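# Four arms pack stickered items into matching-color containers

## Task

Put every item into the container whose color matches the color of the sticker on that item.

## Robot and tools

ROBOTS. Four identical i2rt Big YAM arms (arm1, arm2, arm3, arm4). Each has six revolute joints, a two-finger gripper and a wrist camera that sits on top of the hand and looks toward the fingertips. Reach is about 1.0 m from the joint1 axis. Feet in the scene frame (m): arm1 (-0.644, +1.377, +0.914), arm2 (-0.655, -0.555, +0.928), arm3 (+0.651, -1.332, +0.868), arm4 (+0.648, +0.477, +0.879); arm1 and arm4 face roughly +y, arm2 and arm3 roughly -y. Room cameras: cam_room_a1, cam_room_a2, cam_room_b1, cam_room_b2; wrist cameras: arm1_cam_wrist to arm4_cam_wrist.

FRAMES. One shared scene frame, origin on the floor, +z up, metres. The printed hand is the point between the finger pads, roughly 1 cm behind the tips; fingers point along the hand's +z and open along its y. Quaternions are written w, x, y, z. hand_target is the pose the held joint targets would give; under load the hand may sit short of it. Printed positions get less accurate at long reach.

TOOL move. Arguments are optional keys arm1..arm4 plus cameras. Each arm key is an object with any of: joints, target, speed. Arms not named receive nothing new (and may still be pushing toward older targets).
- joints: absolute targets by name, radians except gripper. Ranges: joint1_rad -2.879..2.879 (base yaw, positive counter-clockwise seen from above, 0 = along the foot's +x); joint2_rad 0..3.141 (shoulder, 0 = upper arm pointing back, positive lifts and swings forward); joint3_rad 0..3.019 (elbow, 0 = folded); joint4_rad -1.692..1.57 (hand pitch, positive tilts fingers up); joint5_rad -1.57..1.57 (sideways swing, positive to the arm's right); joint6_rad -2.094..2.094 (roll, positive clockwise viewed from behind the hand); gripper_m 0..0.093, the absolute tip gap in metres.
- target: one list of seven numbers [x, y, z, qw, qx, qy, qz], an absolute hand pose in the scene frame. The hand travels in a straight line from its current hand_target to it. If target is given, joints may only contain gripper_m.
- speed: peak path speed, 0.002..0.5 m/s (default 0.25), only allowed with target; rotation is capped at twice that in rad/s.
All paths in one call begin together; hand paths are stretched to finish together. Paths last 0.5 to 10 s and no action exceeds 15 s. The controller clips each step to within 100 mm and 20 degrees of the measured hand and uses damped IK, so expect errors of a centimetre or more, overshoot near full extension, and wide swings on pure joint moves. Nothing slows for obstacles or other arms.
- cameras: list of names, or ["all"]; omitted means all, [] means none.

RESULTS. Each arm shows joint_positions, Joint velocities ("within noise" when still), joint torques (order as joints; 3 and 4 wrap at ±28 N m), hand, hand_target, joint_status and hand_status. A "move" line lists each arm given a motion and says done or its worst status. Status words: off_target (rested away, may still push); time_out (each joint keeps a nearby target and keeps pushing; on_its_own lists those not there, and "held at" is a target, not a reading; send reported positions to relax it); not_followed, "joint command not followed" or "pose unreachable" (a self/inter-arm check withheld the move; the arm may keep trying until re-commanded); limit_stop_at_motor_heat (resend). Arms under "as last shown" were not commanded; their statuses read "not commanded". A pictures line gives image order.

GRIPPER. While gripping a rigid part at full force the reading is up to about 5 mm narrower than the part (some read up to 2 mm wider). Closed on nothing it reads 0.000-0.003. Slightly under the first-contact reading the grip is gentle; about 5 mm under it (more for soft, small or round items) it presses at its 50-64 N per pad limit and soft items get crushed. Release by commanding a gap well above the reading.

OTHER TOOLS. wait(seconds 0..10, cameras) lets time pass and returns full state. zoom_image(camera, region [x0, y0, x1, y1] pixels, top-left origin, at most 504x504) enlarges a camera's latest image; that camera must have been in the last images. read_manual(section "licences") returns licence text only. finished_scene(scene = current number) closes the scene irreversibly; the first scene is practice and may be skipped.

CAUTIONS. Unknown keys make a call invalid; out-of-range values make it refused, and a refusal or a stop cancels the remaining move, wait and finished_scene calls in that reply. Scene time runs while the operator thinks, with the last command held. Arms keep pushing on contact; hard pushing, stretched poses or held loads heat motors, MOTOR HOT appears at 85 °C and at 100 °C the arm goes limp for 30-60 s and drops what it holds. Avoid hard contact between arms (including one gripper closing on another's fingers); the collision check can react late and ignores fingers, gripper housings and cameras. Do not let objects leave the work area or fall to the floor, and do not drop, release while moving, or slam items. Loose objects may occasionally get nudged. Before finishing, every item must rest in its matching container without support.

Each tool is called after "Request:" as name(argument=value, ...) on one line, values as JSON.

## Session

Request:
move(arm1={"joints":{"joint1_rad":1.7,"joint2_rad":1.2,"joint3_rad":1.6,"joint4_rad":-1.6,"joint5_rad":0,"joint6_rad":0,"gripper_m":0.093}}, arm2={"joints":{"joint1_rad":-1.69,"joint2_rad":1.2,"joint3_rad":1.6,"joint4_rad":-1.6,"joint5_rad":0,"joint6_rad":0,"gripper_m":0.093}}, arm3={"joints":{"joint1_rad":1.69,"joint2_rad":1.2,"joint3_rad":1.6,"joint4_rad":-1.6,"joint5_rad":0,"joint6_rad":0,"gripper_m":0.093}}, arm4={"joints":{"joint1_rad":-1.62,"joint2_rad":1.2,"joint3_rad":1.6,"joint4_rad":-1.6,"joint5_rad":0,"joint6_rad":0,"gripper_m":0.093}}, cameras=["all"])

Scene clock: 1.93 s.
Joint torques (N m): arm1=[-1.67 -6.07 12.88 0.57 0.04 -0.05] | arm2=[0.79 -10.81 11.56 0.92 0 -0.08] | arm3=[1.49 -8.76 9.98 0.34 0.11 -0.1] | arm4=[0.62 -9.29 10.18 0.23 0.06 0.17]
Motor temperatures (°C): arm1=[20 23 28 23 21 21 21] | arm2=[23 24 27 22 22 20 23] | arm3=[24 23 24 23 24 23 23] | arm4=[21 22 24 22 24 21 24]
Heat: arm1: hottest joint3_rad 28 °C; arm2: hottest joint3_rad 27 °C; arm3: hottest joint1_rad 24 °C; arm4: hottest joint3_rad 24 °C.
move: arm1 done; arm2 done; arm3 done; arm4 done
Joint velocities: within noise
arm1.joint_positions: joint1_rad=+1.697 joint2_rad=+1.203 joint3_rad=+1.573 joint4_rad=-1.591 joint5_rad=-0.002 joint6_rad=+0.007 gripper_m=+0.09306
arm1.joint_status: all done
arm1.hand: x=-1.0193 y=+1.3008 z=+1.3351 quat_wxyz=(+0.016, +0.979, +0.093, -0.180) (m; scene frame)
arm1.hand_target: x=-1.0183 y=+1.3001 z=+1.3473 quat_wxyz=(+0.016, +0.977, +0.097, -0.191) (m; scene frame)
arm1.hand_status: not commanded
arm2.joint_positions: joint1_rad=-1.691 joint2_rad=+1.212 joint3_rad=+1.590 joint4_rad=-1.587 joint5_rad=+0.000 joint6_rad=+0.015 gripper_m=+0.09310
arm2.joint_status: all done
arm2.hand: x=-1.0501 y=-0.5551 z=+1.3473 quat_wxyz=(+0.000, -0.984, +0.008, +0.179) (m; scene frame)
arm2.hand_target: x=-1.0446 y=-0.5554 z=+1.3552 quat_wxyz=(+0.002, -0.983, +0.001, +0.184) (m; scene frame)
arm2.hand_status: not commanded
arm3.joint_positions: joint1_rad=+1.684 joint2_rad=+1.200 joint3_rad=+1.587 joint4_rad=-1.592 joint5_rad=-0.001 joint6_rad=+0.006 gripper_m=+0.09306
arm3.joint_status: all done
arm3.hand: x=+1.0400 y=-1.3290 z=+1.2905 quat_wxyz=(-0.182, -0.005, -0.983, +0.006) (m; scene frame)
arm3.hand_target: x=+1.0393 y=-1.3269 z=+1.2955 quat_wxyz=(-0.185, +0.000, -0.983, +0.007) (m; scene frame)
arm3.hand_status: not commanded
arm4.joint_positions: joint1_rad=-1.622 joint2_rad=+1.202 joint3_rad=+1.574 joint4_rad=-1.589 joint5_rad=+0.000 joint6_rad=-0.012 gripper_m=+0.09311
arm4.joint_status: all done
arm4.hand: x=+1.0397 y=+0.4804 z=+1.2936 quat_wxyz=(-0.174, +0.009, -0.985, +0.002) (m; scene frame)
arm4.hand_target: x=+1.0388 y=+0.4811 z=+1.3049 quat_wxyz=(-0.182, +0.004, -0.983, +0.001) (m; scene frame)
arm4.hand_status: not commanded
pictures: arm1_cam_wrist, arm2_cam_wrist, arm3_cam_wrist, arm4_cam_wrist, cam_room_a1, cam_room_a2, cam_room_b1, cam_room_b2
Images, in order (width x height): arm1_cam_wrist 672x504, arm2_cam_wrist 672x504, arm3_cam_wrist 672x504, arm4_cam_wrist 672x504, cam_room_a1 672x504, cam_room_a2 672x504, cam_room_b1 672x504, cam_room_b2 672x504.

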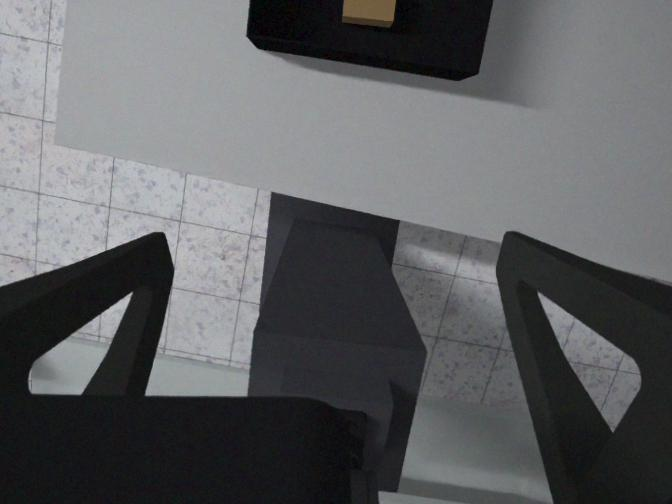

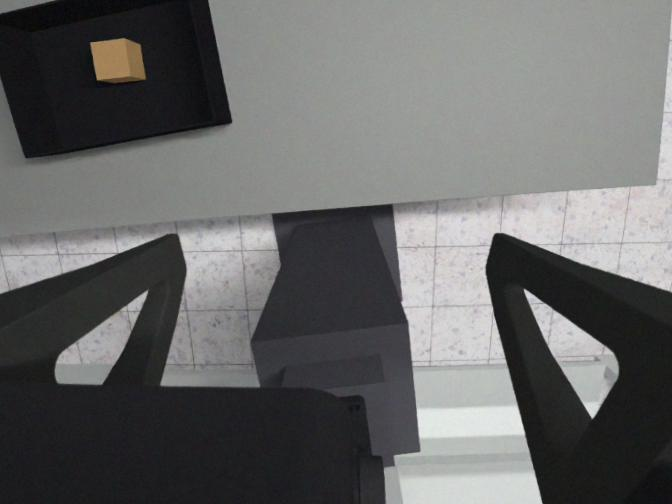

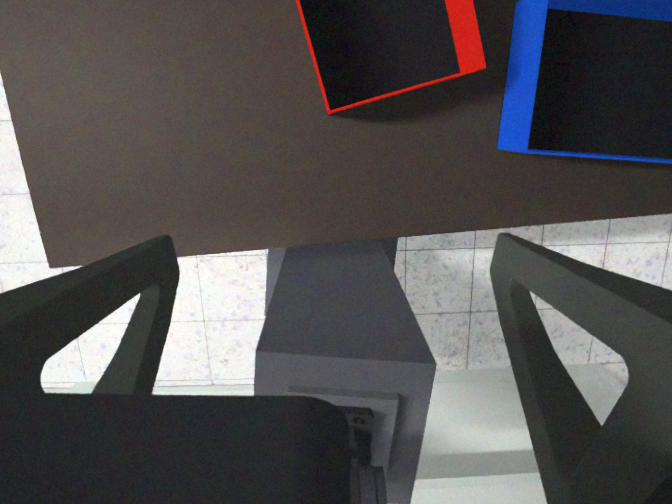

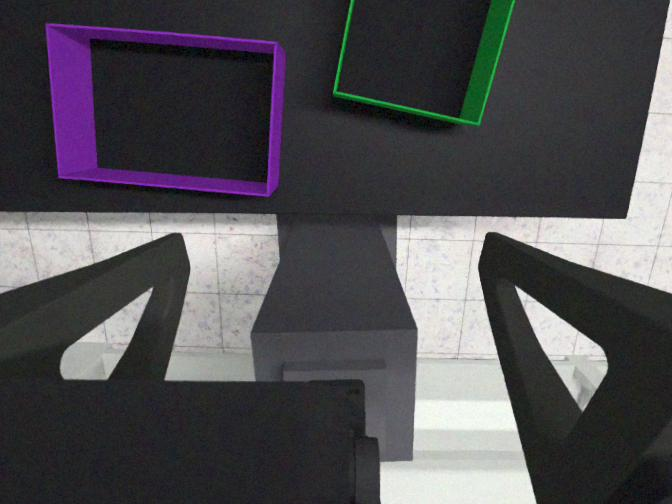

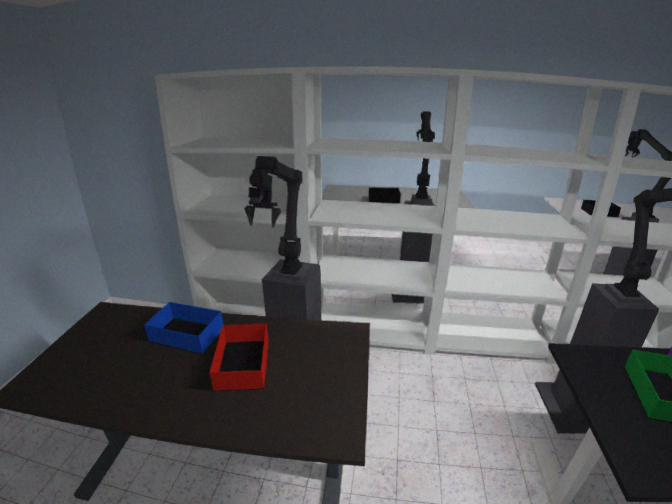

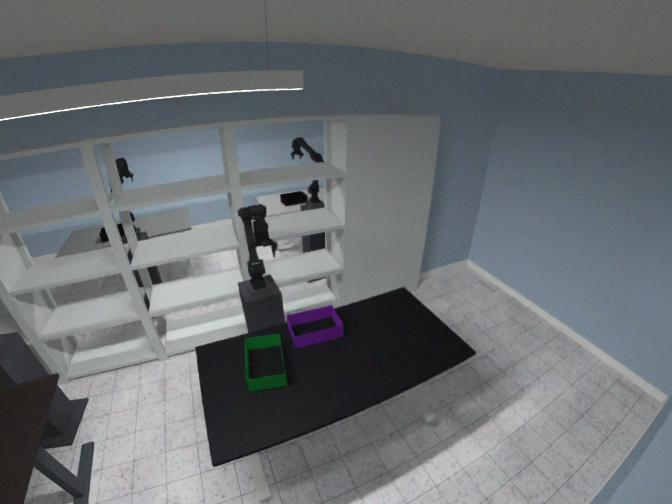

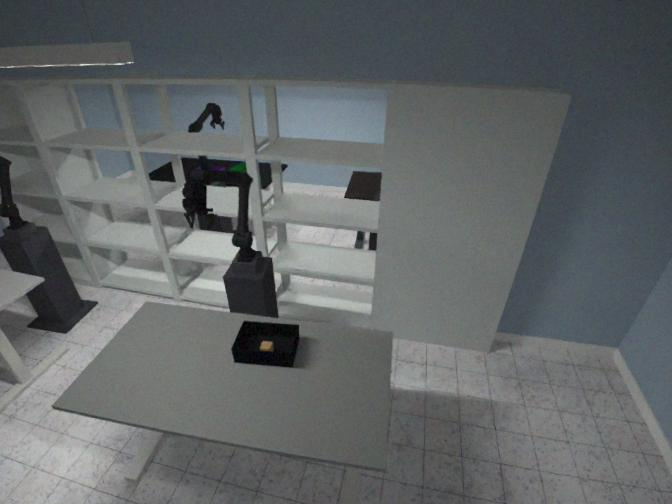

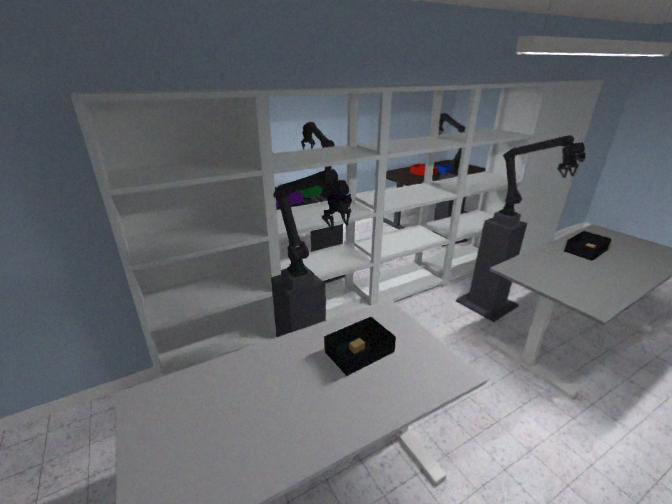

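Request:
zoom_image(camera="arm2_cam_wrist", region=[70, 20, 170, 95])

Request:
zoom_image(camera="cam_room_b2", region=[320, 310, 420, 385])

Request:
zoom_image(camera="cam_room_b1", region=[225, 310, 325, 385])

Request:
zoom_image(camera="cam_room_b2", region=[545, 210, 645, 285])

Scaled by 5.040.

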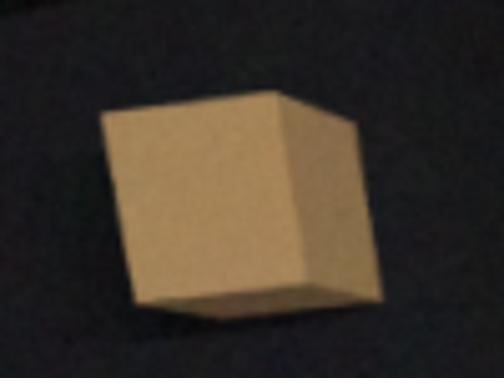

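Scaled by 5.040.

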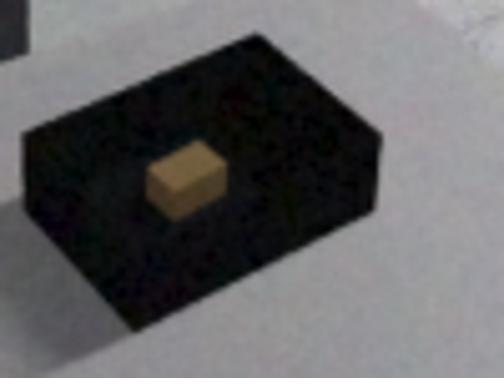

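Scaled by 5.040.

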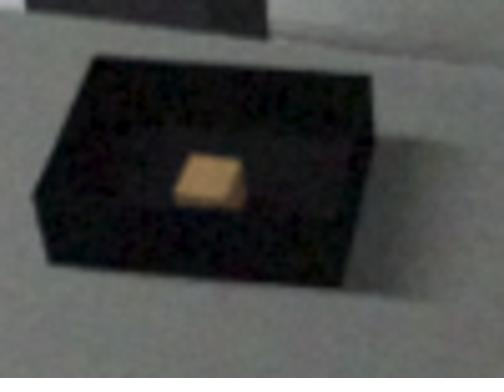

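Scaled by 5.040.

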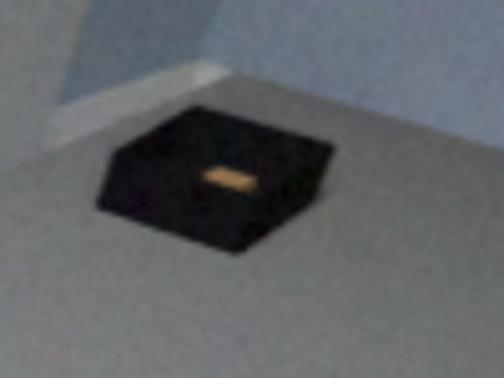

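Request:
move(arm1={"target":[-1.215,1.307,1.0,0.0,0.99966,0.02618,0.0],"speed":0.35}, arm2={"target":[-1.165,-0.875,1.0,0.0,0.9986,0.0523,0.0],"speed":0.35}, cameras=["arm1_cam_wrist","arm2_cam_wrist"])

Scene clock: 32.47 s.
Joint torques (N m): arm1=[-2.32 -16.03 14.15 0.47 -0.01 0.11] | arm2=[0.56 -20.19 14.13 0.64 -0.07 0.23] | arm3=[1.61 -8.94 10.02 0.35 0.11 -0.1] | arm4=[0.67 -9.11 10.24 0.14 0.1 0.17]
Motor temperatures (°C): arm1=[20 23 32 23 21 21 21] | arm2=[23 24 31 22 22 20 23] | arm3=[24 23 27 23 24 23 23] | arm4=[21 22 28 22 24 21 24]
Heat: arm1: hottest joint3_rad 32 °C; arm2: hottest joint3_rad 31 °C; arm3: hottest joint3_rad 27 °C; arm4: hottest joint3_rad 28 °C.
move: arm1 off_target; arm2 off_target
Joint velocities: within noise
arm1.joint_positions: joint1_rad=+1.633 joint2_rad=+1.949 joint3_rad=+1.524 joint4_rad=-1.229 joint5_rad=-0.003 joint6_rad=+0.060 gripper_m=+0.09306
arm1.joint_status: not commanded
arm1.hand: x=-1.1904 y=+1.3050 z=+0.9773 quat_wxyz=(-0.004, +0.999, +0.035, +0.034) (m; scene frame)
arm1.hand_target: x=-1.2135 y=+1.3073 z=+1.0007 quat_wxyz=(+0.000, +1.000, +0.026, +0.000) (m; scene frame)
arm1.hand_status: off_target (0.034 m and 4.0 deg from the pose sent, 0.388 m and 22.3 deg at the start)
arm2.joint_positions: joint1_rad=-1.125 joint2_rad=+1.982 joint3_rad=+1.602 joint4_rad=-1.227 joint5_rad=+0.000 joint6_rad=+0.440 gripper_m=+0.09310
arm2.joint_status: not commanded
arm2.hand: x=-1.1470 y=-0.8655 z=+0.9894 quat_wxyz=(+0.010, -0.998, -0.061, -0.017) (m; scene frame)
arm2.hand_target: x=-1.1643 y=-0.8744 z=+1.0005 quat_wxyz=(+0.000, -0.999, -0.052, +0.000) (m; scene frame)
arm2.hand_status: off_target (0.023 m and 2.5 deg from the pose sent, 0.486 m and 21.7 deg at the start)
arm3, arm4: as last shown
pictures: arm1_cam_wrist, arm2_cam_wrist
Images, in order (width x height): arm1_cam_wrist 672x504, arm2_cam_wrist 672x504.

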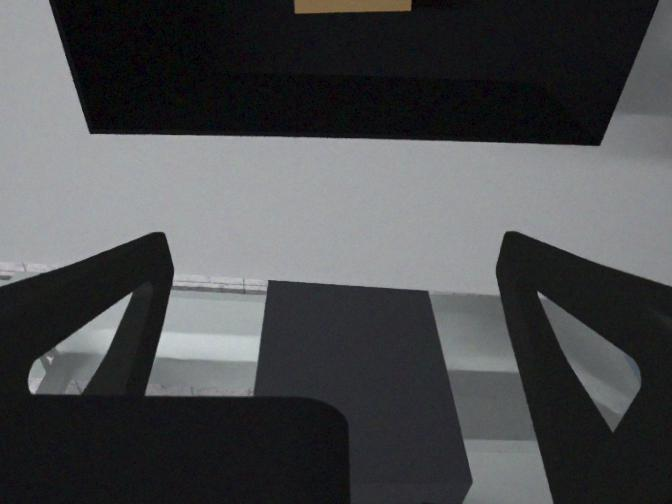

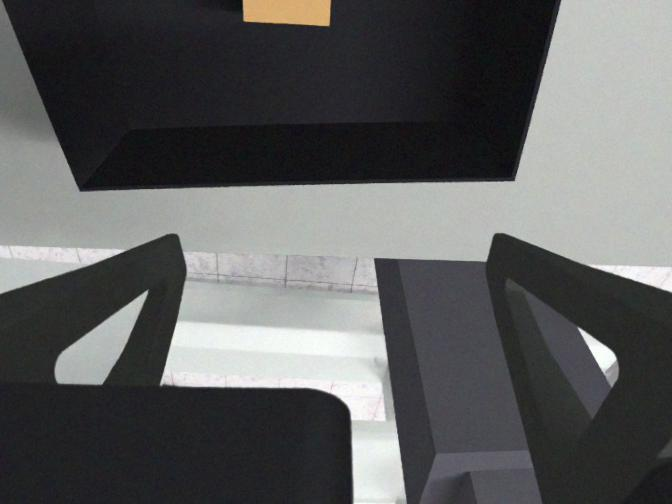

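Request:
move(arm1={"target":[-1.240,1.316,0.95,0.0012,0.9987,0.0393,-0.0305],"speed":0.25}, arm2={"target":[-1.178,-0.906,0.945,0.0104,0.9991,0.0393,-0.0169],"speed":0.25}, cameras=["arm1_cam_wrist","arm2_cam_wrist"])

Scene clock: 59.00 s.
Joint torques (N m): arm1=[-2.37 -16.32 12.11 0.91 0.02 -0.06] | arm2=[1.14 -20.72 13.87 1.21 -0.06 0.22] | arm3=[1.49 -9 10.02 0.38 0.09 -0.1] | arm4=[0.91 -9.29 10.24 0.17 0.1 0.18]
Motor temperatures (°C): arm1=[20 24 36 23 21 21 21] | arm2=[23 25 32 22 22 20 23] | arm3=[24 24 28 23 24 23 23] | arm4=[21 22 30 22 24 21 24]
Heat: arm1: hottest joint3_rad 36 °C; arm2: hottest joint3_rad 32 °C; arm3: hottest joint3_rad 28 °C; arm4: hottest joint3_rad 30 °C.
move: arm1 off_target; arm2 off_target
Joint velocities: within noise
arm1.joint_positions: joint1_rad=+1.612 joint2_rad=+2.012 joint3_rad=+1.524 joint4_rad=-1.074 joint5_rad=-0.003 joint6_rad=+0.032 gripper_m=+0.09306
arm1.joint_status: not commanded
arm1.hand: x=-1.2242 y=+1.3131 z=+0.9418 quat_wxyz=(+0.000, +0.999, +0.039, -0.012) (m; scene frame)
arm1.hand_target: x=-1.2396 y=+1.3161 z=+0.9503 quat_wxyz=(+0.001, +0.999, +0.039, -0.031) (m; scene frame)
arm1.hand_status: off_target (0.018 m and 2.2 deg from the pose sent, 0.058 m and 7.4 deg at the start)
arm2.joint_positions: joint1_rad=-1.101 joint2_rad=+2.077 joint3_rad=+1.615 joint4_rad=-1.111 joint5_rad=+0.000 joint6_rad=+0.497 gripper_m=+0.09310
arm2.joint_status: not commanded
arm2.hand: x=-1.1602 y=-0.8907 z=+0.9389 quat_wxyz=(+0.002, -0.999, -0.045, -0.002) (m; scene frame)
arm2.hand_target: x=-1.1772 y=-0.9054 z=+0.9455 quat_wxyz=(-0.011, -0.999, -0.039, +0.017) (m; scene frame)
arm2.hand_status: off_target (0.024 m and 2.6 deg from the pose sent, 0.068 m and 5.2 deg at the start)
arm3, arm4: as last shown
pictures: arm1_cam_wrist, arm2_cam_wrist
Images, in order (width x height): arm1_cam_wrist 672x504, arm2_cam_wrist 672x504.

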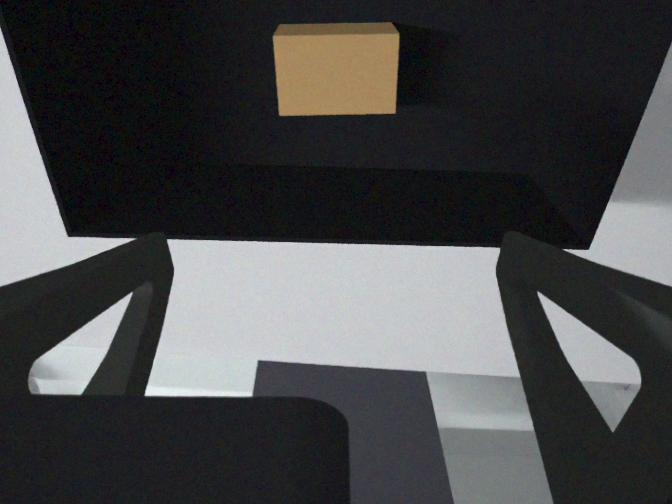

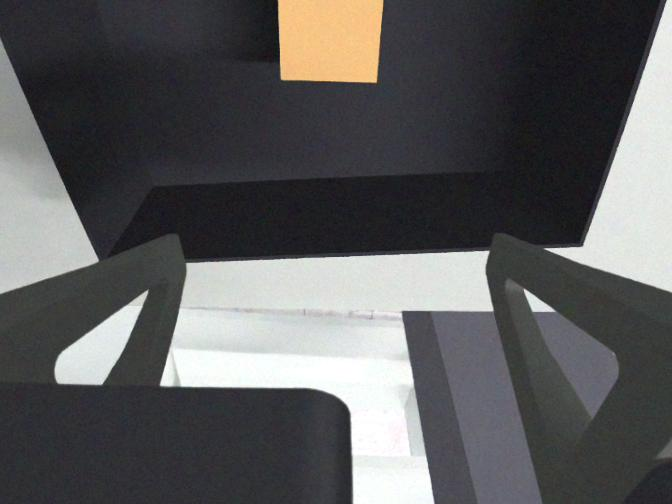

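Request:
move(arm1={"target":[-1.240,1.325,0.875,0.0133,0.7402,-0.6724,-0.0116],"speed":0.25}, arm2={"target":[-1.205,-0.912,0.868,0.0103,0.9993,0.0297,-0.0253],"speed":0.25}, cameras=["arm1_cam_wrist","arm2_cam_wrist"])

Scene clock: 116.20 s.
Joint torques (N m): arm1=[-2.43 -15.21 8.72 0.9 0.05 0.09] | arm2=[0.03 -20.42 13.52 1.29 0.21 0.21] | arm3=[1.55 -8.94 10.03 0.39 0.1 -0.11] | arm4=[1.03 -9.17 10.15 0.16 0.1 0.17]
Motor temperatures (°C): arm1=[20 26 36 23 21 21 21] | arm2=[23 26 35 22 22 20 23] | arm3=[24 24 30 23 24 23 23] | arm4=[21 22 33 22 24 21 24]
Heat: arm1: hottest joint3_rad 36 °C; arm2: hottest joint3_rad 35 °C; arm3: hottest joint3_rad 30 °C; arm4: hottest joint3_rad 33 °C.
move: arm1 off_target; arm2 off_target
Joint velocities: within noise
arm1.joint_positions: joint1_rad=+1.601 joint2_rad=+2.111 joint3_rad=+1.519 joint4_rad=-0.954 joint5_rad=-0.003 joint6_rad=+1.554 gripper_m=+0.09306
arm1.joint_status: not commanded
arm1.hand: x=-1.2393 y=+1.3183 z=+0.8848 quat_wxyz=(+0.015, +0.747, -0.665, -0.014) (m; scene frame)
arm1.hand_target: x=-1.2398 y=+1.3249 z=+0.8751 quat_wxyz=(+0.013, +0.740, -0.672, -0.012) (m; scene frame)
arm1.hand_status: off_target (0.012 m and 1.2 deg from the pose sent, 0.070 m and 89.0 deg at the start)
arm2.joint_positions: joint1_rad=-1.101 joint2_rad=+2.211 joint3_rad=+1.659 joint4_rad=-0.990 joint5_rad=+0.003 joint6_rad=+0.504 gripper_m=+0.09310
arm2.joint_status: not commanded
arm2.hand: x=-1.1840 y=-0.9057 z=+0.8736 quat_wxyz=(-0.005, -0.999, -0.041, +0.012) (m; scene frame)
arm2.hand_target: x=-1.2041 y=-0.9112 z=+0.8684 quat_wxyz=(-0.011, -0.999, -0.030, +0.025) (m; scene frame)
arm2.hand_status: off_target (0.023 m and 2.1 deg from the pose sent, 0.087 m and 3.8 deg at the start)
arm3, arm4: as last shown
pictures: arm1_cam_wrist, arm2_cam_wrist
Images, in order (width x height): arm1_cam_wrist 672x504, arm2_cam_wrist 672x504.

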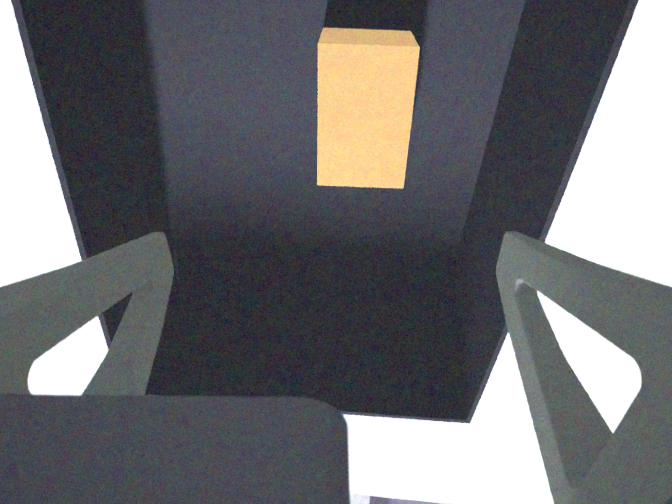

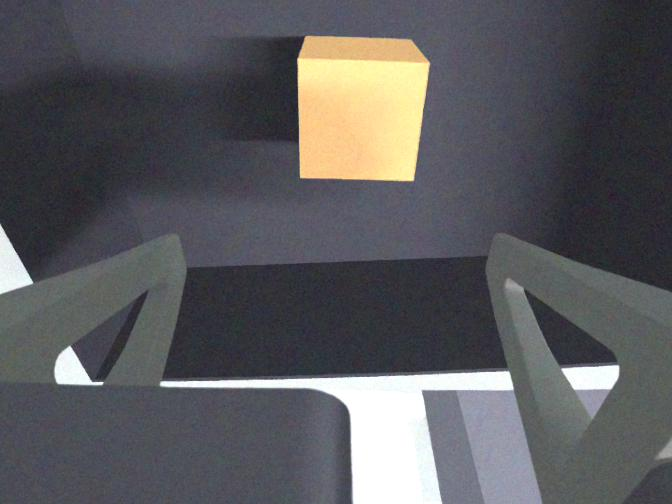

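Request:
move(arm1={"target":[-1.2315,1.324,0.802,0.0,0.7314,-0.682,0.0],"speed":0.2}, arm2={"target":[-1.212,-0.900,0.802,0.0103,0.9996,0.0209,-0.0253],"speed":0.2}, cameras=["arm1_cam_wrist","arm2_cam_wrist"])

Scene clock: 146.90 s.
Joint torques (N m): arm1=[-2.37 -17.85 8.2 0.58 0.08 0.1] | arm2=[0.38 -22.59 11.86 1.25 0.17 0.17] | arm3=[1.49 -8.94 10.04 0.39 0.11 -0.11] | arm4=[0.73 -9.64 10.28 0.24 0.08 0.16]
Motor temperatures (°C): arm1=[20 27 34 23 21 21 21] | arm2=[23 27 35 22 22 20 23] | arm3=[24 24 30 23 24 23 23] | arm4=[21 22 34 22 24 21 24]
Heat: arm1: hottest joint3_rad 34 °C; arm2: hottest joint3_rad 35 °C; arm3: hottest joint3_rad 30 °C; arm4: hottest joint3_rad 34 °C.
move: arm1 off_target; arm2 off_target
Joint velocities: within noise
arm1.joint_positions: joint1_rad=+1.601 joint2_rad=+2.251 joint3_rad=+1.492 joint4_rad=-0.851 joint5_rad=-0.003 joint6_rad=+1.584 gripper_m=+0.09306
arm1.joint_status: not commanded
arm1.hand: x=-1.2230 y=+1.3203 z=+0.7967 quat_wxyz=(-0.009, +0.737, -0.676, +0.008) (m; scene frame)
arm1.hand_target: x=-1.2314 y=+1.3240 z=+0.8020 quat_wxyz=(+0.000, +0.731, -0.682, +0.000) (m; scene frame)
arm1.hand_status: off_target (0.011 m and 1.6 deg from the pose sent, 0.083 m and 3.5 deg at the start)
arm2.joint_positions: joint1_rad=-1.126 joint2_rad=+2.329 joint3_rad=+1.660 joint4_rad=-0.878 joint5_rad=+0.003 joint6_rad=+0.504 gripper_m=+0.09310
arm2.joint_status: not commanded
arm2.hand: x=-1.1945 y=-0.8929 z=+0.8018 quat_wxyz=(-0.003, -1.000, -0.029, +0.010) (m; scene frame)
arm2.hand_target: x=-1.2114 y=-0.8996 z=+0.8026 quat_wxyz=(-0.010, -0.999, -0.021, +0.025) (m; scene frame)
arm2.hand_status: off_target (0.019 m and 2.2 deg from the pose sent, 0.077 m and 2.9 deg at the start)
arm3, arm4: as last shown
pictures: arm1_cam_wrist, arm2_cam_wrist
Images, in order (width x height): arm1_cam_wrist 672x504, arm2_cam_wrist 672x504.

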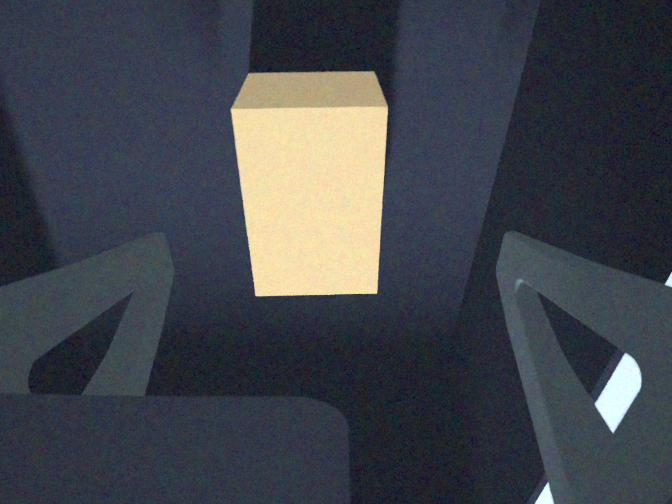

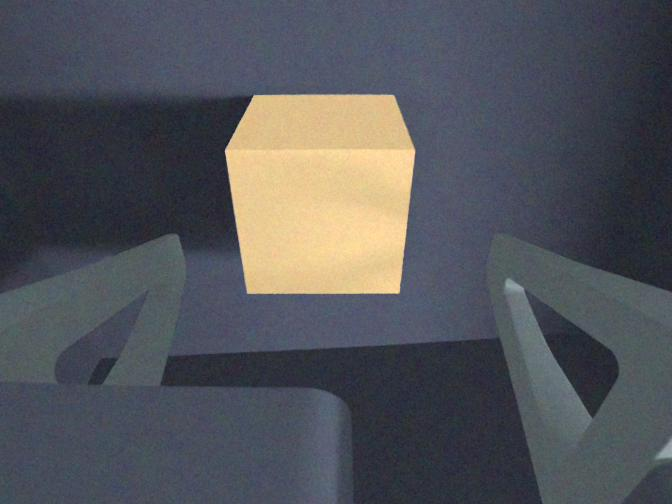

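Request:
move(arm1={"target":[-1.2375,1.3285,0.762,0.0051,0.7314,-0.682,-0.0055],"speed":0.12,"joints":{"gripper_m":0.068}}, arm2={"target":[-1.2135,-0.905,0.760,0.0103,0.9996,0.0209,-0.0253],"speed":0.12,"joints":{"gripper_m":0.085}}, cameras=["arm1_cam_wrist","arm2_cam_wrist"])

Scene clock: 172.47 s.
Joint torques (N m): arm1=[-2.67 -17.38 8.91 0.81 0.13 0.02] | arm2=[0.85 -22.07 11.86 1.24 0.18 0.21] | arm3=[1.55 -8.94 10 0.38 0.11 -0.11] | arm4=[0.85 -9.29 10.22 0.28 0.11 0.16]
Motor temperatures (°C): arm1=[20 27 33 23 21 21 21] | arm2=[23 27 34 22 22 20 23] | arm3=[24 24 30 23 24 23 23] | arm4=[21 22 34 22 24 21 24]
Heat: arm1: hottest joint3_rad 33 °C; arm2: hottest joint3_rad 34 °C; arm3: hottest joint3_rad 30 °C; arm4: hottest joint3_rad 34 °C.
move: arm1 off_target; arm2 off_target
Joint velocities: within noise
arm1.joint_positions: joint1_rad=+1.596 joint2_rad=+2.315 joint3_rad=+1.492 joint4_rad=-0.773 joint5_rad=-0.003 joint6_rad=+1.584 gripper_m=+0.06806
arm1.joint_status: all done
arm1.hand: x=-1.2253 y=+1.3231 z=+0.7599 quat_wxyz=(-0.004, +0.735, -0.678, +0.003) (m; scene frame)
arm1.hand_target: x=-1.2372 y=+1.3285 z=+0.7621 quat_wxyz=(+0.005, +0.731, -0.682, -0.006) (m; scene frame)
arm1.hand_status: off_target (0.014 m and 1.6 deg from the pose sent, 0.039 m and 2.4 deg at the start)
arm2.joint_positions: joint1_rad=-1.126 joint2_rad=+2.401 joint3_rad=+1.682 joint4_rad=-0.823 joint5_rad=+0.003 joint6_rad=+0.506 gripper_m=+0.08510
arm2.joint_status: all done
arm2.hand: x=-1.1983 y=-0.8953 z=+0.7645 quat_wxyz=(-0.004, -1.000, -0.028, +0.012) (m; scene frame)
arm2.hand_target: x=-1.2128 y=-0.9046 z=+0.7606 quat_wxyz=(-0.010, -0.999, -0.021, +0.025) (m; scene frame)
arm2.hand_status: off_target (0.019 m and 1.9 deg from the pose sent, 0.047 m and 2.2 deg at the start)
arm3, arm4: as last shown
pictures: arm1_cam_wrist, arm2_cam_wrist
Images, in order (width x height): arm1_cam_wrist 672x504, arm2_cam_wrist 672x504.

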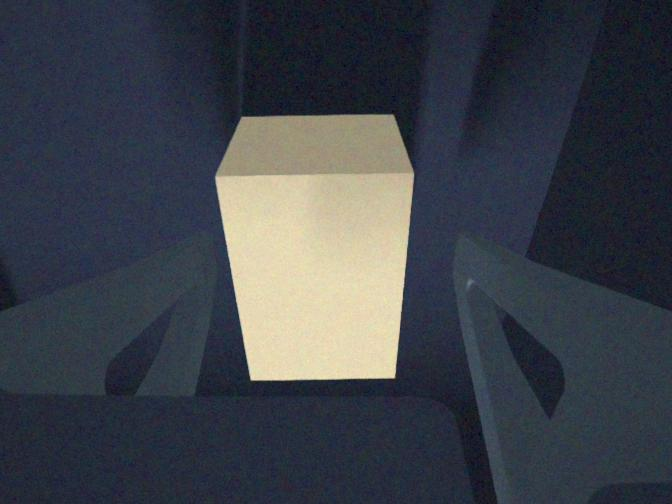

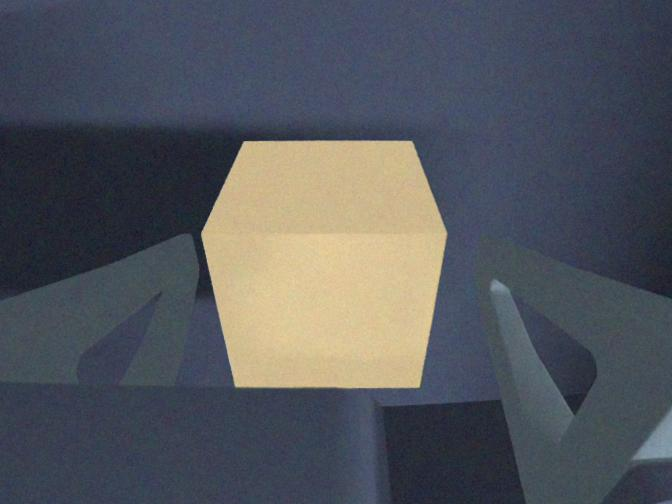

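Request:
move(arm1={"target":[-1.2395,1.3285,0.752,0.0051,0.7314,-0.682,-0.0055],"speed":0.08}, arm2={"joints":{"gripper_m":0.038}}, cameras=["arm1_cam_wrist","arm2_cam_wrist"])

Request:
move(arm1={"joints":{"gripper_m":0.025}}, cameras=["arm1_cam_wrist"])

Scene clock: 183.87 s.
Joint torques (N m): arm1=[-2.73 -16.26 9.76 0.64 0.17 0.02] | arm2=[0.91 -22.12 11.86 1.21 0.18 0.2] | arm3=[1.38 -9 10.02 0.4 0.11 -0.11] | arm4=[0.79 -9.47 10.19 0.39 0.08 0.15]
Motor temperatures (°C): arm1=[20 27 33 23 21 21 21] | arm2=[23 28 34 22 22 20 23] | arm3=[24 24 30 23 24 23 23] | arm4=[21 22 34 22 24 21 24]
Heat: arm1: hottest joint3_rad 33 °C; arm2: hottest joint3_rad 34 °C; arm3: hottest joint3_rad 30 °C; arm4: hottest joint3_rad 34 °C.
move: arm1 off_target; arm2 off_target
Joint velocities: within noise
arm1.joint_positions: joint1_rad=+1.596 joint2_rad=+2.326 joint3_rad=+1.492 joint4_rad=-0.761 joint5_rad=-0.003 joint6_rad=+1.584 gripper_m=+0.06806
arm1.joint_status: not commanded
arm1.hand: x=-1.2251 y=+1.3233 z=+0.7538 quat_wxyz=(-0.004, +0.735, -0.678, +0.003) (m; scene frame)
arm1.hand_target: x=-1.2392 y=+1.3287 z=+0.7524 quat_wxyz=(+0.005, +0.731, -0.682, -0.006) (m; scene frame)
arm1.hand_status: off_target (0.015 m and 1.5 deg from the pose sent, 0.017 m and 1.6 deg at the start)
arm2.joint_positions: joint1_rad=-1.126 joint2_rad=+2.401 joint3_rad=+1.682 joint4_rad=-0.823 joint5_rad=+0.003 joint6_rad=+0.507 gripper_m=+0.05312
arm2.joint_status: gripper_m off_target (ended at +0.05314, target +0.03800)
arm2.hand: x=-1.1986 y=-0.8955 z=+0.7646 quat_wxyz=(-0.004, -1.000, -0.027, +0.012) (m; scene frame)
arm2.hand_target: x=-1.2128 y=-0.9046 z=+0.7606 quat_wxyz=(-0.011, -0.999, -0.021, +0.025) (m; scene frame)
arm2.hand_status: not commanded
arm3, arm4: as last shown
pictures: arm1_cam_wrist, arm2_cam_wrist
Images, in order (width x height): arm1_cam_wrist 672x504, arm2_cam_wrist 672x504.

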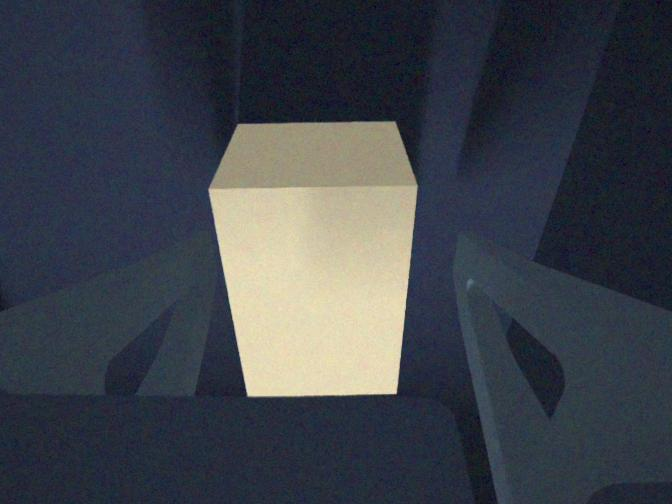

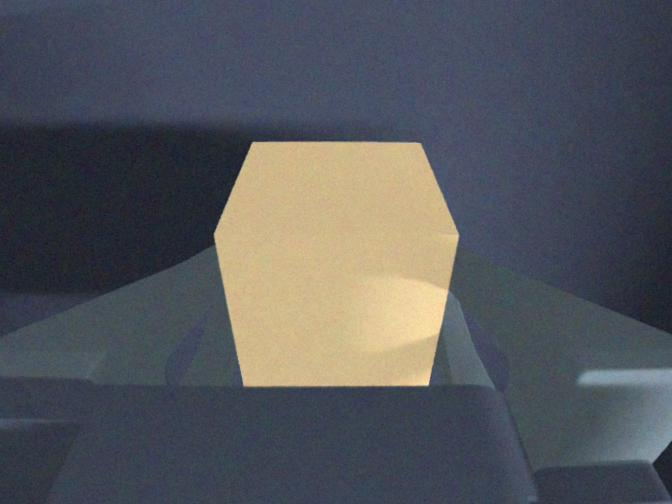

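Scene clock: 184.43 s.
Joint torques (N m): arm1=[-2.61 -16.38 9.55 0.79 0.19 0.03] | arm2=[0.91 -22.18 11.82 1.24 0.17 0.2] | arm3=[1.61 -9.23 10 0.38 0.1 -0.1] | arm4=[0.91 -9.35 10.29 0.2 0.08 0.14]
Motor temperatures (°C): arm1=[20 27 33 23 21 21 21] | arm2=[23 28 34 22 22 20 23] | arm3=[24 24 30 23 24 23 23] | arm4=[21 22 34 22 24 21 24]
Heat: arm1: hottest joint3_rad 33 °C; arm2: hottest joint3_rad 34 °C; arm3: hottest joint3_rad 30 °C; arm4: hottest joint3_rad 34 °C.
move: arm1 off_target
Joint velocities: within noise
arm1.joint_positions: joint1_rad=+1.596 joint2_rad=+2.326 joint3_rad=+1.492 joint4_rad=-0.760 joint5_rad=-0.003 joint6_rad=+1.584 gripper_m=+0.04374
arm1.joint_status: gripper_m off_target (ended at +0.04377, target +0.02500)
arm1.hand: x=-1.2254 y=+1.3233 z=+0.7538 quat_wxyz=(-0.003, +0.735, -0.678, +0.002) (m; scene frame)
arm1.hand_target: x=-1.2391 y=+1.3287 z=+0.7524 quat_wxyz=(+0.005, +0.731, -0.682, -0.006) (m; scene frame)
arm1.hand_status: not commanded
arm2, arm3, arm4: as last shown
pictures: arm1_cam_wrist
Images, in order (width x height): arm1_cam_wrist 672x504.

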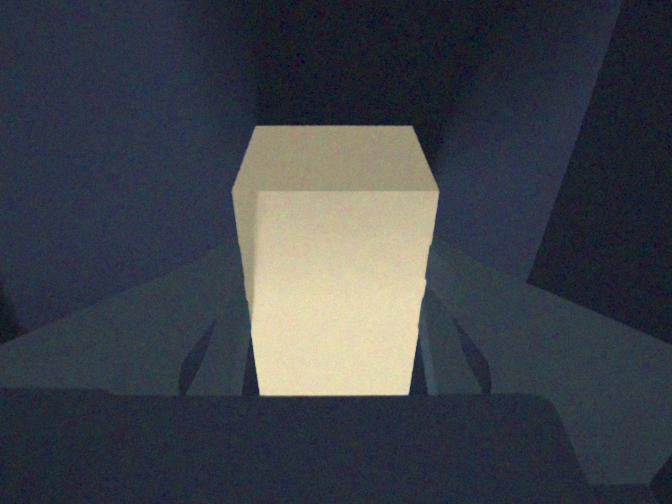

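Request:
move(arm1={"target":[-1.2375,1.3285,1.02,0.0051,0.7314,-0.682,-0.0055],"speed":0.25}, arm2={"target":[-1.2135,-0.905,1.02,0.0103,0.9996,0.0209,-0.0253],"speed":0.25}, cameras=["cam_room_b1","cam_room_b2"])

Request:
zoom_image(camera="cam_room_b2", region=[320, 230, 420, 305])

Request:
zoom_image(camera="cam_room_b1", region=[200, 230, 320, 320])

Scene clock: 191.77 s.
Joint torques (N m): arm1=[-2.32 -17.38 13.79 0.01 0.12 0.03] | arm2=[0.79 -23.94 14.39 0.21 0.17 0.2] | arm3=[1.55 -9.05 10.03 0.42 0.11 -0.11] | arm4=[0.32 -9.47 10.33 0.09 0.09 0.2]
Motor temperatures (°C): arm1=[20 27 33 23 21 21 21] | arm2=[23 28 34 22 22 20 23] | arm3=[24 24 30 23 24 23 23] | arm4=[21 22 35 22 24 21 24]
Heat: arm1: hottest joint3_rad 33 °C; arm2: hottest joint3_rad 34 °C; arm3: hottest joint3_rad 30 °C; arm4: hottest joint3_rad 35 °C.
move: arm1 off_target; arm2 off_target
Joint velocities: within noise
arm1.joint_positions: joint1_rad=+1.595 joint2_rad=+1.976 joint3_rad=+1.627 joint4_rad=-1.267 joint5_rad=-0.003 joint6_rad=+1.584 gripper_m=+0.04374
arm1.joint_status: not commanded
arm1.hand: x=-1.2214 y=+1.3229 z=+0.9986 quat_wxyz=(-0.011, +0.735, -0.678, +0.009) (m; scene frame)
arm1.hand_target: x=-1.2365 y=+1.3287 z=+1.0201 quat_wxyz=(+0.005, +0.731, -0.682, -0.006) (m; scene frame)
arm1.hand_status: off_target (0.027 m and 2.6 deg from the pose sent, 0.267 m and 1.5 deg at the start)
arm2.joint_positions: joint1_rad=-1.126 joint2_rad=+2.100 joint3_rad=+1.826 joint4_rad=-1.279 joint5_rad=+0.003 joint6_rad=+0.507 gripper_m=+0.05312
arm2.joint_status: not commanded
arm2.hand: x=-1.2009 y=-0.8974 z=+1.0003 quat_wxyz=(-0.002, -1.000, -0.027, +0.008) (m; scene frame)
arm2.hand_target: x=-1.2126 y=-0.9045 z=+1.0202 quat_wxyz=(-0.011, -0.999, -0.021, +0.025) (m; scene frame)
arm2.hand_status: off_target (0.025 m and 2.3 deg from the pose sent, 0.256 m and 1.8 deg at the start)
arm3.joint_positions: joint1_rad=+1.684 joint2_rad=+1.200 joint3_rad=+1.587 joint4_rad=-1.592 joint5_rad=-0.001 joint6_rad=+0.006 gripper_m=+0.09306
arm3.joint_status: not commanded
arm3.hand: x=+1.0400 y=-1.3290 z=+1.2905 quat_wxyz=(-0.182, -0.005, -0.983, +0.006) (m; scene frame)
arm3.hand_target: x=+1.0393 y=-1.3269 z=+1.2955 quat_wxyz=(-0.185, +0.000, -0.983, +0.007) (m; scene frame)
arm3.hand_status: not commanded
arm4.joint_positions: joint1_rad=-1.622 joint2_rad=+1.202 joint3_rad=+1.574 joint4_rad=-1.589 joint5_rad=+0.000 joint6_rad=-0.012 gripper_m=+0.09311
arm4.joint_status: not commanded
arm4.hand: x=+1.0397 y=+0.4804 z=+1.2936 quat_wxyz=(-0.174, +0.009, -0.985, +0.002) (m; scene frame)
arm4.hand_target: x=+1.0388 y=+0.4811 z=+1.3049 quat_wxyz=(-0.182, +0.004, -0.983, +0.001) (m; scene frame)
arm4.hand_status: not commanded
pictures: cam_room_b1, cam_room_b2
Images, in order (width x height): cam_room_b1 672x504, cam_room_b2 672x504.

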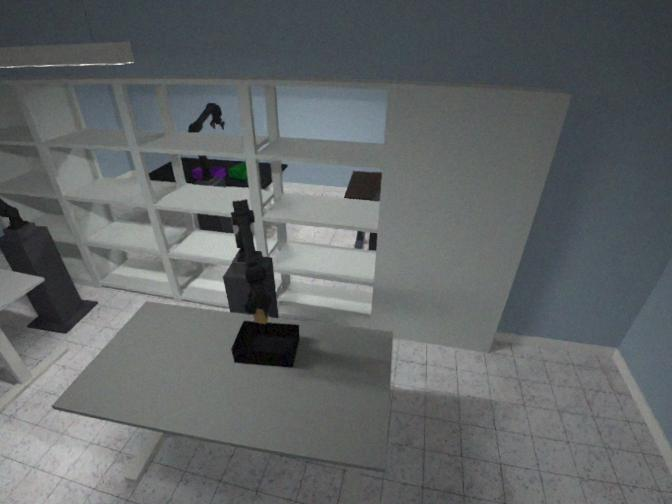

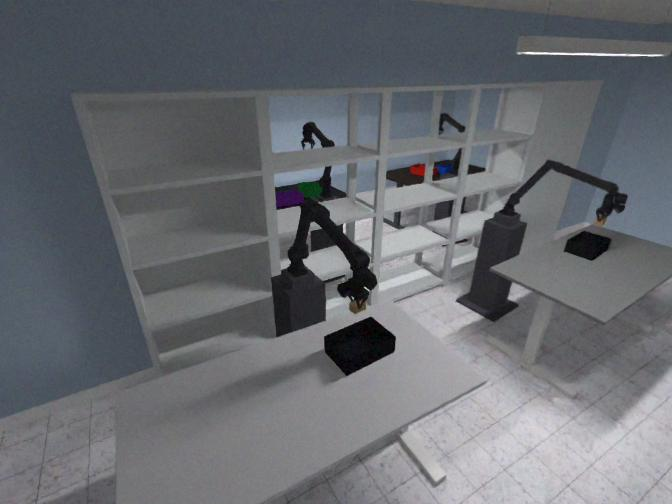

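Scaled by 5.040.

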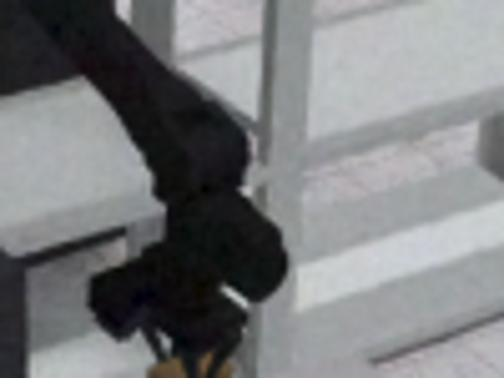

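Scaled by 4.200.

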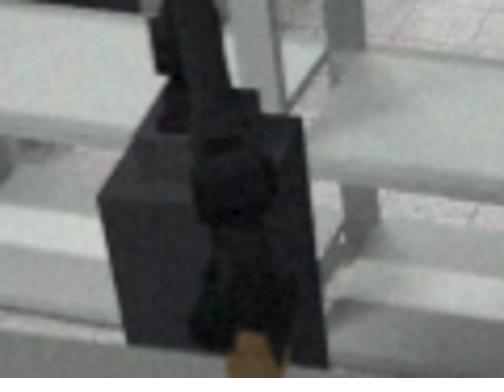

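Request:
move(arm1={"joints":{"joint2_rad":0.534,"joint3_rad":1.403,"joint4_rad":-0.87,"joint5_rad":0,"joint6_rad":0}}, arm2={"joints":{"joint2_rad":0.534,"joint3_rad":1.403,"joint4_rad":-0.87,"joint5_rad":0,"joint6_rad":0}}, cameras=["cam_room_b1","cam_room_b2"])

Request:
zoom_image(camera="cam_room_b2", region=[280, 150, 400, 270])

Request:
zoom_image(camera="cam_room_b1", region=[190, 140, 310, 260])

Request:
zoom_image(camera="cam_room_b2", region=[500, 110, 620, 230])

Scene clock: 201.57 s.
Joint torques (N m): arm1=[-2.67 6.48 8.54 2.03 0.08 -0.08] | arm2=[0.85 1.55 8.12 2.82 -0.18 -0.08] | arm3=[1.55 -9 10.03 0.4 0.1 -0.11] | arm4=[1.14 -9.35 10.26 0.29 0.1 0.16]
Motor temperatures (°C): arm1=[20 27 33 23 21 21 22] | arm2=[23 28 34 22 22 20 24] | arm3=[24 24 31 23 24 23 23] | arm4=[21 22 35 22 24 21 24]
Heat: arm1: hottest joint3_rad 33 °C; arm2: hottest joint3_rad 34 °C; arm3: hottest joint3_rad 31 °C; arm4: hottest joint3_rad 35 °C.
move: arm1 done; arm2 done
Joint velocities: within noise
arm1.joint_positions: joint1_rad=+1.595 joint2_rad=+0.530 joint3_rad=+1.399 joint4_rad=-0.877 joint5_rad=-0.002 joint6_rad=+0.008 gripper_m=+0.04374
arm1.joint_status: all done
arm1.hand: x=-0.8541 y=+1.3551 z=+1.5876 quat_wxyz=(+0.035, +0.704, +0.032, -0.709) (m; scene frame)
arm1.hand_target: x=-0.8554 y=+1.3578 z=+1.5905 quat_wxyz=(+0.028, +0.701, +0.030, -0.712) (m; scene frame)
arm1.hand_status: not commanded
arm2.joint_positions: joint1_rad=-1.126 joint2_rad=+0.538 joint3_rad=+1.411 joint4_rad=-0.877 joint5_rad=+0.003 joint6_rad=+0.014 gripper_m=+0.05312
arm2.joint_status: all done
arm2.hand: x=-0.8455 y=-0.6751 z=+1.6019 quat_wxyz=(-0.198, -0.683, -0.191, +0.676) (m; scene frame)
arm2.hand_target: x=-0.8454 y=-0.6758 z=+1.6006 quat_wxyz=(-0.195, -0.681, -0.197, +0.678) (m; scene frame)
arm2.hand_status: not commanded
arm3, arm4: as last shown
pictures: cam_room_b1, cam_room_b2
Images, in order (width x height): cam_room_b1 672x504, cam_room_b2 672x504.

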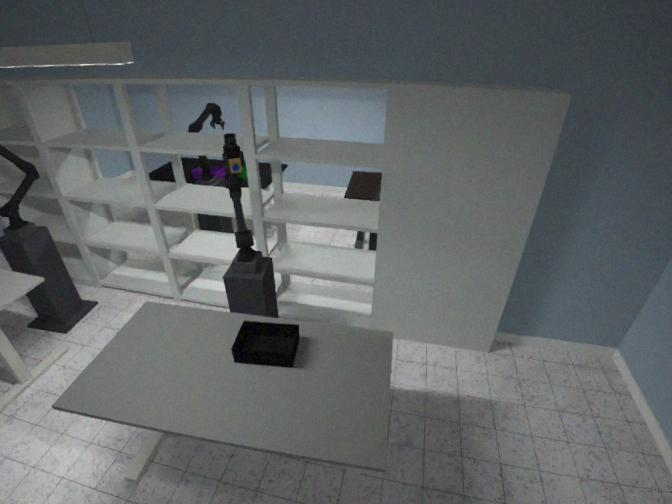

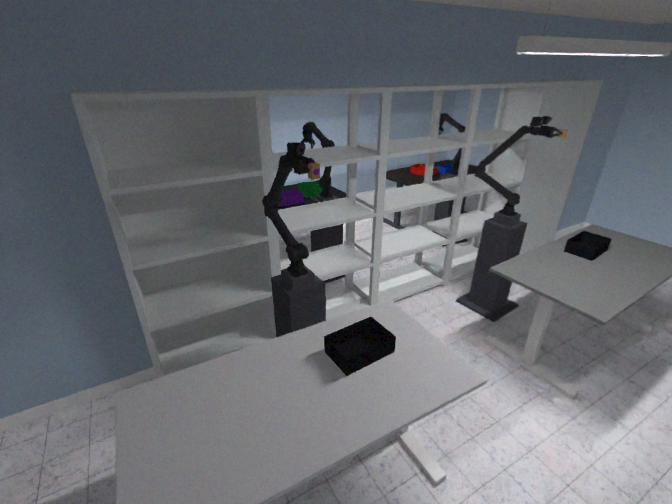

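Scaled by 4.200.

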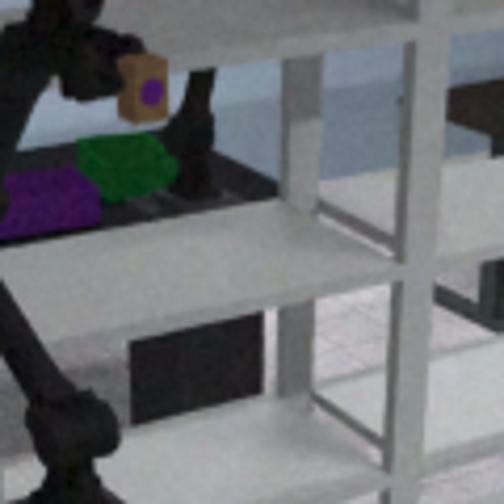

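Scaled by 4.200.

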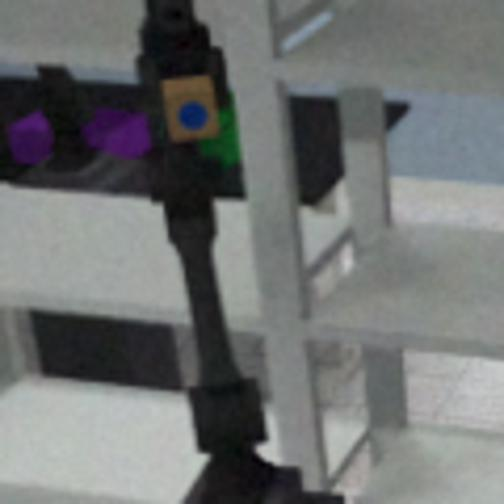

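Scaled by 4.200.

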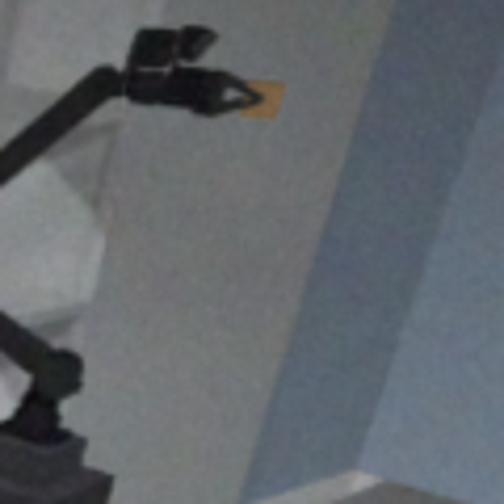

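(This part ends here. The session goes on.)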